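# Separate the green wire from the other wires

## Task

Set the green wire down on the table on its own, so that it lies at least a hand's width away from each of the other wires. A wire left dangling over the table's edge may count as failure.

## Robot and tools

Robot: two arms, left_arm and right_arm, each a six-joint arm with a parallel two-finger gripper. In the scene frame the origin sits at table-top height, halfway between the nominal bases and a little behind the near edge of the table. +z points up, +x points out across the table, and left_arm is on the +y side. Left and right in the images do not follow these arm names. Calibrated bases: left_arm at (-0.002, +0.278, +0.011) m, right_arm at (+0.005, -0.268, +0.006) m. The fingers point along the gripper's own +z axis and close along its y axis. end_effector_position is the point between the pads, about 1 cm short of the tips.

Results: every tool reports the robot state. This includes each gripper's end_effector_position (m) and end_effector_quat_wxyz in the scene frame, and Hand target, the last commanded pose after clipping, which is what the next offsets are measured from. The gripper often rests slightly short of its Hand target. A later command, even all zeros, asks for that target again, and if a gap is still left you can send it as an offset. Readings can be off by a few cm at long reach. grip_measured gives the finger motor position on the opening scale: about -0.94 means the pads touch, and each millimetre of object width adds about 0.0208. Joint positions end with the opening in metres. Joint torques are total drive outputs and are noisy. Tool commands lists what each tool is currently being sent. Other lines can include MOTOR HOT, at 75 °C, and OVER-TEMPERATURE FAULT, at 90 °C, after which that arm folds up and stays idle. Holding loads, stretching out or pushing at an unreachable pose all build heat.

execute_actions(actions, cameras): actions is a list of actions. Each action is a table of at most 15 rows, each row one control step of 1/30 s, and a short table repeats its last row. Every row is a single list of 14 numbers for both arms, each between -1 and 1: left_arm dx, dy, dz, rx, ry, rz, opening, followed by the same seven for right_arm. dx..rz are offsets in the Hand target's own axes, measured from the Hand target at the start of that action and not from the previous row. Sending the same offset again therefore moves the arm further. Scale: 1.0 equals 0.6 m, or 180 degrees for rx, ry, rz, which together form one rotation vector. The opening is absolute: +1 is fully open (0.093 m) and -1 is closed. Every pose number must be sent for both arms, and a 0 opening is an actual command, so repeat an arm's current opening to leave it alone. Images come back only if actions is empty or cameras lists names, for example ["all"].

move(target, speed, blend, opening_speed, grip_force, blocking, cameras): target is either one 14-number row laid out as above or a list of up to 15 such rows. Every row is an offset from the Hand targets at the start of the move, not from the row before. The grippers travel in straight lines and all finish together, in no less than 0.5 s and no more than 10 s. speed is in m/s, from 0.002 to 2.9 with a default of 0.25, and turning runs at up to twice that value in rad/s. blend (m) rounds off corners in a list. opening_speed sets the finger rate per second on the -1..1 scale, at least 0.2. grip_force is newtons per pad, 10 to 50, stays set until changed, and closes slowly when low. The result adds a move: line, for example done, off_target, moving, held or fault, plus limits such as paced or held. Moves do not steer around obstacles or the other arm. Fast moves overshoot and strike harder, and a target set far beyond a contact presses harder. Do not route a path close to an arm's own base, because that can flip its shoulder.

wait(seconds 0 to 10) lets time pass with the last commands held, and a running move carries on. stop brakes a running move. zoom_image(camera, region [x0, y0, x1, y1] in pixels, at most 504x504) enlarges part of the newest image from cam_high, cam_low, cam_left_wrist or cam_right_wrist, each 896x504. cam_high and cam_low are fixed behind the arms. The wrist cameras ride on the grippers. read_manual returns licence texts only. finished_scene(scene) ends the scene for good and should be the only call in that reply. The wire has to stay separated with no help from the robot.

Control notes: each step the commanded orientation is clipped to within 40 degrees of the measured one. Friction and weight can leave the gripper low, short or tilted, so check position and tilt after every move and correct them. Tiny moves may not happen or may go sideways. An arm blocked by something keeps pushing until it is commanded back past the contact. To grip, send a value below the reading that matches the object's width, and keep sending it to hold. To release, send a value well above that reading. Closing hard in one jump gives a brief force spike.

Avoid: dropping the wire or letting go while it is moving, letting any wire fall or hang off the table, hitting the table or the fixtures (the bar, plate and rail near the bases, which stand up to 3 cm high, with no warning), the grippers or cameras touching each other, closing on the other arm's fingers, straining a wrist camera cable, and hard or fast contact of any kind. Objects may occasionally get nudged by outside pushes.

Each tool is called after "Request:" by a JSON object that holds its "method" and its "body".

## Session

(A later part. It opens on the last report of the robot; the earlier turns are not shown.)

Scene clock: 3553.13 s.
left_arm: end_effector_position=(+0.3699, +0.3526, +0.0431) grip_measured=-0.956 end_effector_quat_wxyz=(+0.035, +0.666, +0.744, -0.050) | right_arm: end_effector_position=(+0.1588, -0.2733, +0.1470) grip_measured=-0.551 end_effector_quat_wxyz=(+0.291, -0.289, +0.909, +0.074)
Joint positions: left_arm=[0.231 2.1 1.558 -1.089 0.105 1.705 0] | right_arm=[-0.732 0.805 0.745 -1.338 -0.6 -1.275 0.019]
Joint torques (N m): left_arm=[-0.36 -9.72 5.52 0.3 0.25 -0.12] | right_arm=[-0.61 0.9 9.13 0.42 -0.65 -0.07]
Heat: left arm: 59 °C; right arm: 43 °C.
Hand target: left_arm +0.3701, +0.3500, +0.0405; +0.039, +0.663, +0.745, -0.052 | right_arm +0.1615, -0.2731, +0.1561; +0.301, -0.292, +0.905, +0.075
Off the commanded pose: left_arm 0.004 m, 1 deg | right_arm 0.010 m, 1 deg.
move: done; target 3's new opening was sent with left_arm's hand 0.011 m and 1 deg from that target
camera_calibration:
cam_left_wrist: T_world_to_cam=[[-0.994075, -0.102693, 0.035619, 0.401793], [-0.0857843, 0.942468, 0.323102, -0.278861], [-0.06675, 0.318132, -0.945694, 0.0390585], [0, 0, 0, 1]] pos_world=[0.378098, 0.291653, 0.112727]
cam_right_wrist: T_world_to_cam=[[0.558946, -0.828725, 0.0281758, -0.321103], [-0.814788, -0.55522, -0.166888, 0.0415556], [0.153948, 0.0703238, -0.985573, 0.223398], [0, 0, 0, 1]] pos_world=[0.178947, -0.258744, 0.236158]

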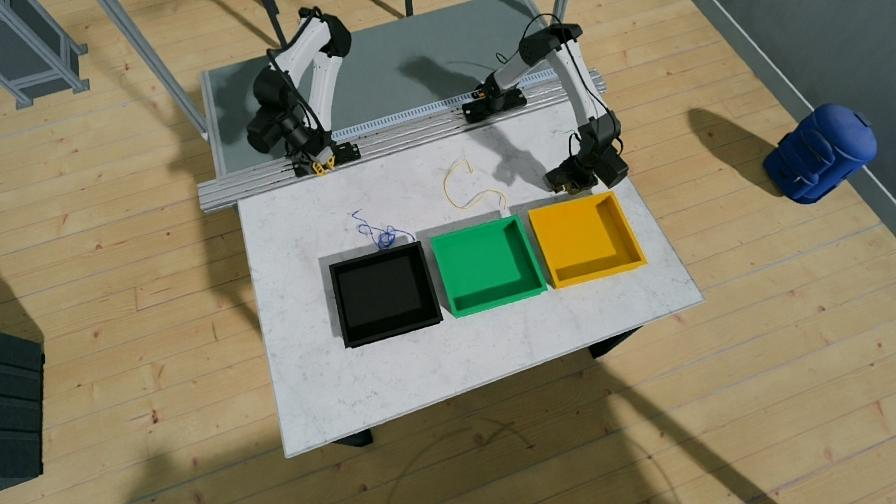

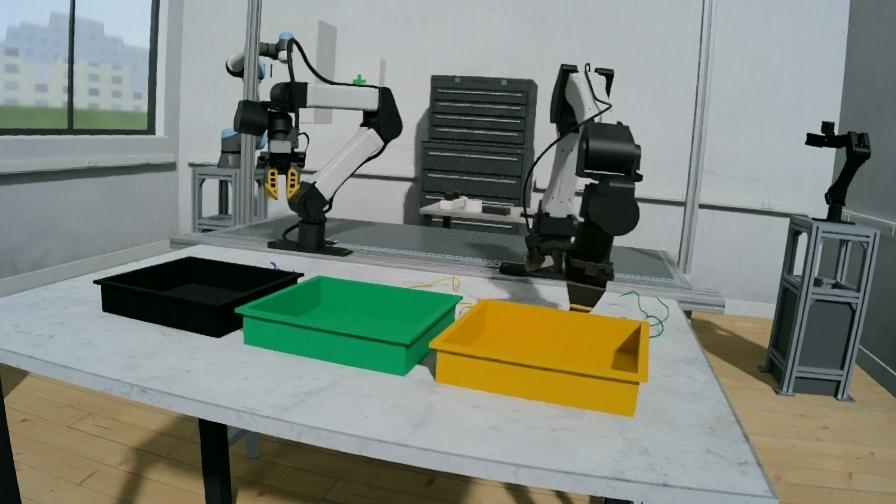

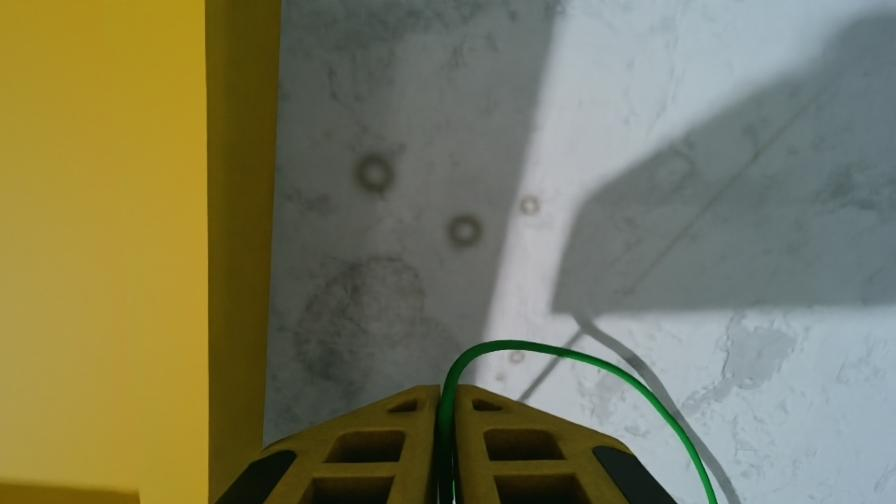

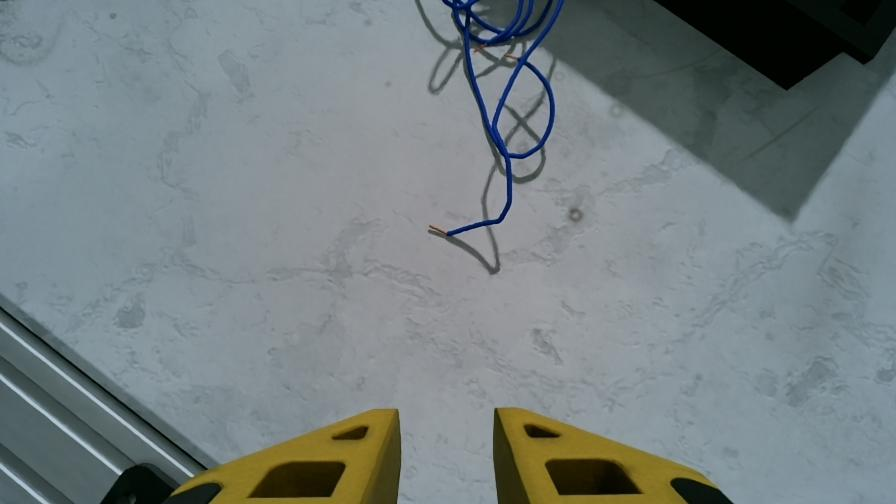

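Request:
{"method": "move", "body": {"target": [[0,0,0.02,0,0,0,-0.96,0,0,0,0,0,0,-0.55],[0,0,0.02,0,0,0,-0.6,0,0,0,0,0,0,-0.55],[0,0,-0.08,0,0,0,-0.6,0,0,0,0,0,0,-0.55],[0,0,-0.22,0,0,0,-0.6,0,0,0,0,0,0,-0.55]], "speed": [0.05,0.05,0.08,0.15], "blend": [0,0,0.02,0], "opening_speed": 0.5, "cameras": ["all"]}}

Request:
{"method": "zoom_image", "body": {"camera": "cam_low", "region": [570, 240, 770, 370]}}

Request:
{"method": "zoom_image", "body": {"camera": "cam_high", "region": [400, 80, 680, 240]}}

Scene clock: 3568.73 s.
left_arm: end_effector_position=(+0.3708, +0.3663, +0.1648) grip_measured=-0.603 end_effector_quat_wxyz=(+0.036, +0.661, +0.748, -0.050) | right_arm: end_effector_position=(+0.1588, -0.2733, +0.1470) grip_measured=-0.551 end_effector_quat_wxyz=(+0.291, -0.289, +0.909, +0.074)
Joint positions: left_arm=[0.262 2.098 2.043 -1.579 0.105 1.723 0.016] | right_arm=[-0.732 0.805 0.745 -1.338 -0.6 -1.275 0.019]
Joint torques (N m): left_arm=[0.42 -10.41 8.03 0.11 0.21 0.08] | right_arm=[-0.36 1.13 9.14 0.48 -0.68 -0.13]
Heat: left arm: 59 °C; right arm: 44 °C.
Hand target: left_arm +0.3715, +0.3671, +0.1714; +0.039, +0.663, +0.745, -0.052 | right_arm +0.1615, -0.2731, +0.1561; +0.301, -0.292, +0.905, +0.075
Off the commanded pose: left_arm 0.007 m, 1 deg | right_arm 0.009 m, 1 deg.
joint sent to its limit (left arm) — joint 4 (wrist pitch), lower limit. The joint targets still meet the commanded pose.
move: done
camera_calibration:
cam_left_wrist: T_world_to_cam=[[-0.992625, -0.115548, 0.036677, 0.4038], [-0.0977444, 0.941789, 0.321681, -0.326144], [-0.0717115, 0.315723, -0.946138, 0.152536], [0, 0, 0, 1]] pos_world=[0.379882, 0.305658, 0.234424]
cam_right_wrist: T_world_to_cam=[[0.558946, -0.828725, 0.0281758, -0.321103], [-0.814788, -0.55522, -0.166888, 0.0415556], [0.153948, 0.0703238, -0.985573, 0.223398], [0, 0, 0, 1]] pos_world=[0.178947, -0.258744, 0.236158]

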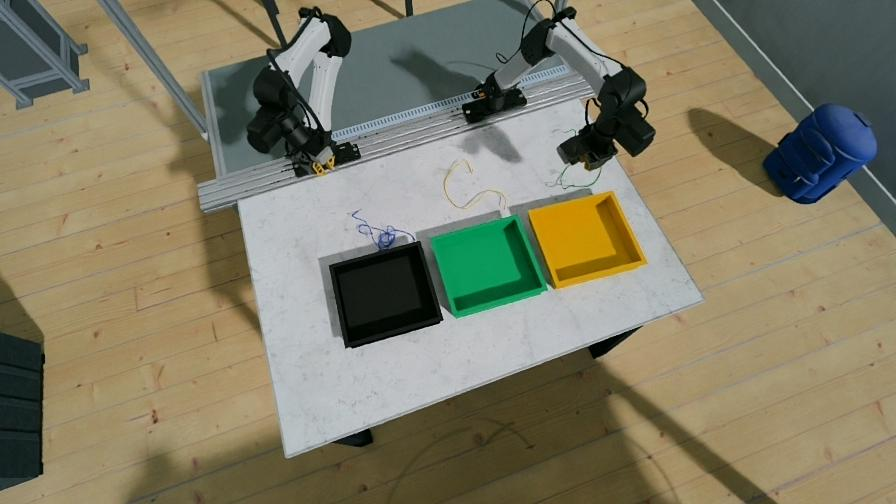

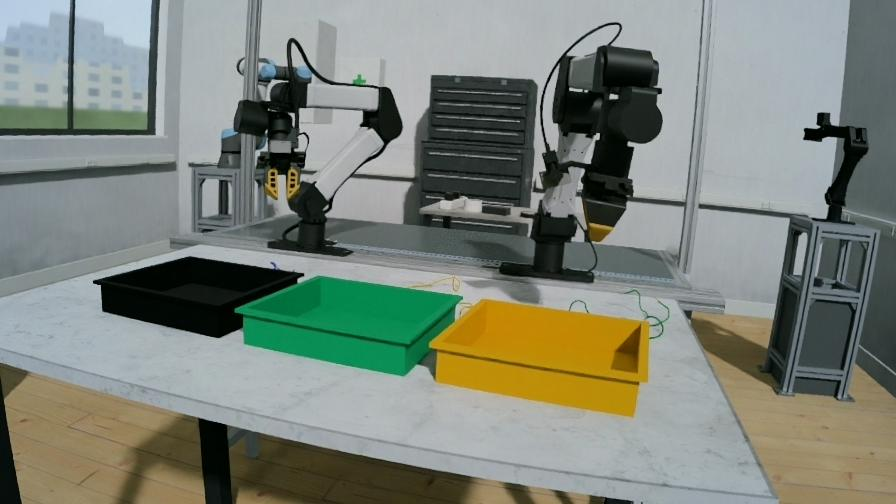

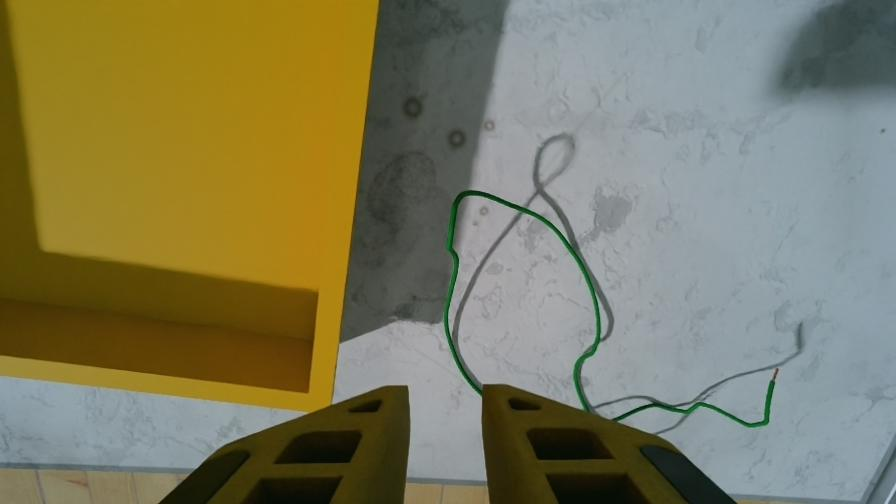

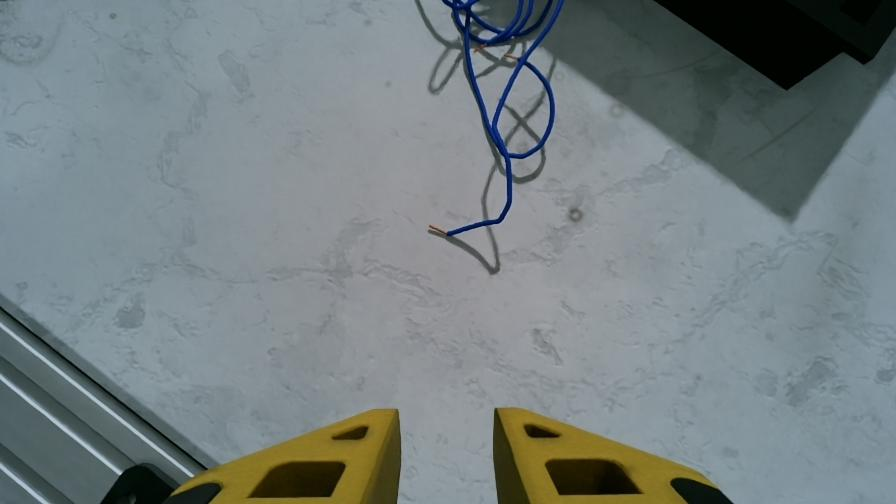

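Scaled by 2.520 from the camera's 896x504 image, which has a finer 1280x720 frame.

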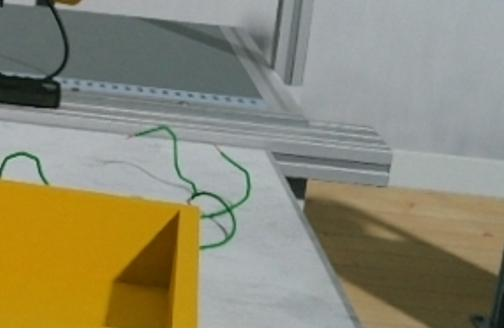

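Scaled by 1.800 from the camera's 896x504 image, which has a finer 1280x720 frame.

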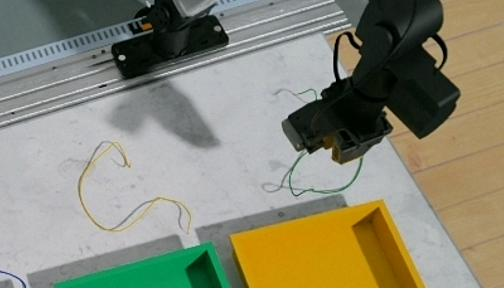

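Request:
{"method": "finished_scene", "body": {"scene": 2}}

The scene is finished: the task was done.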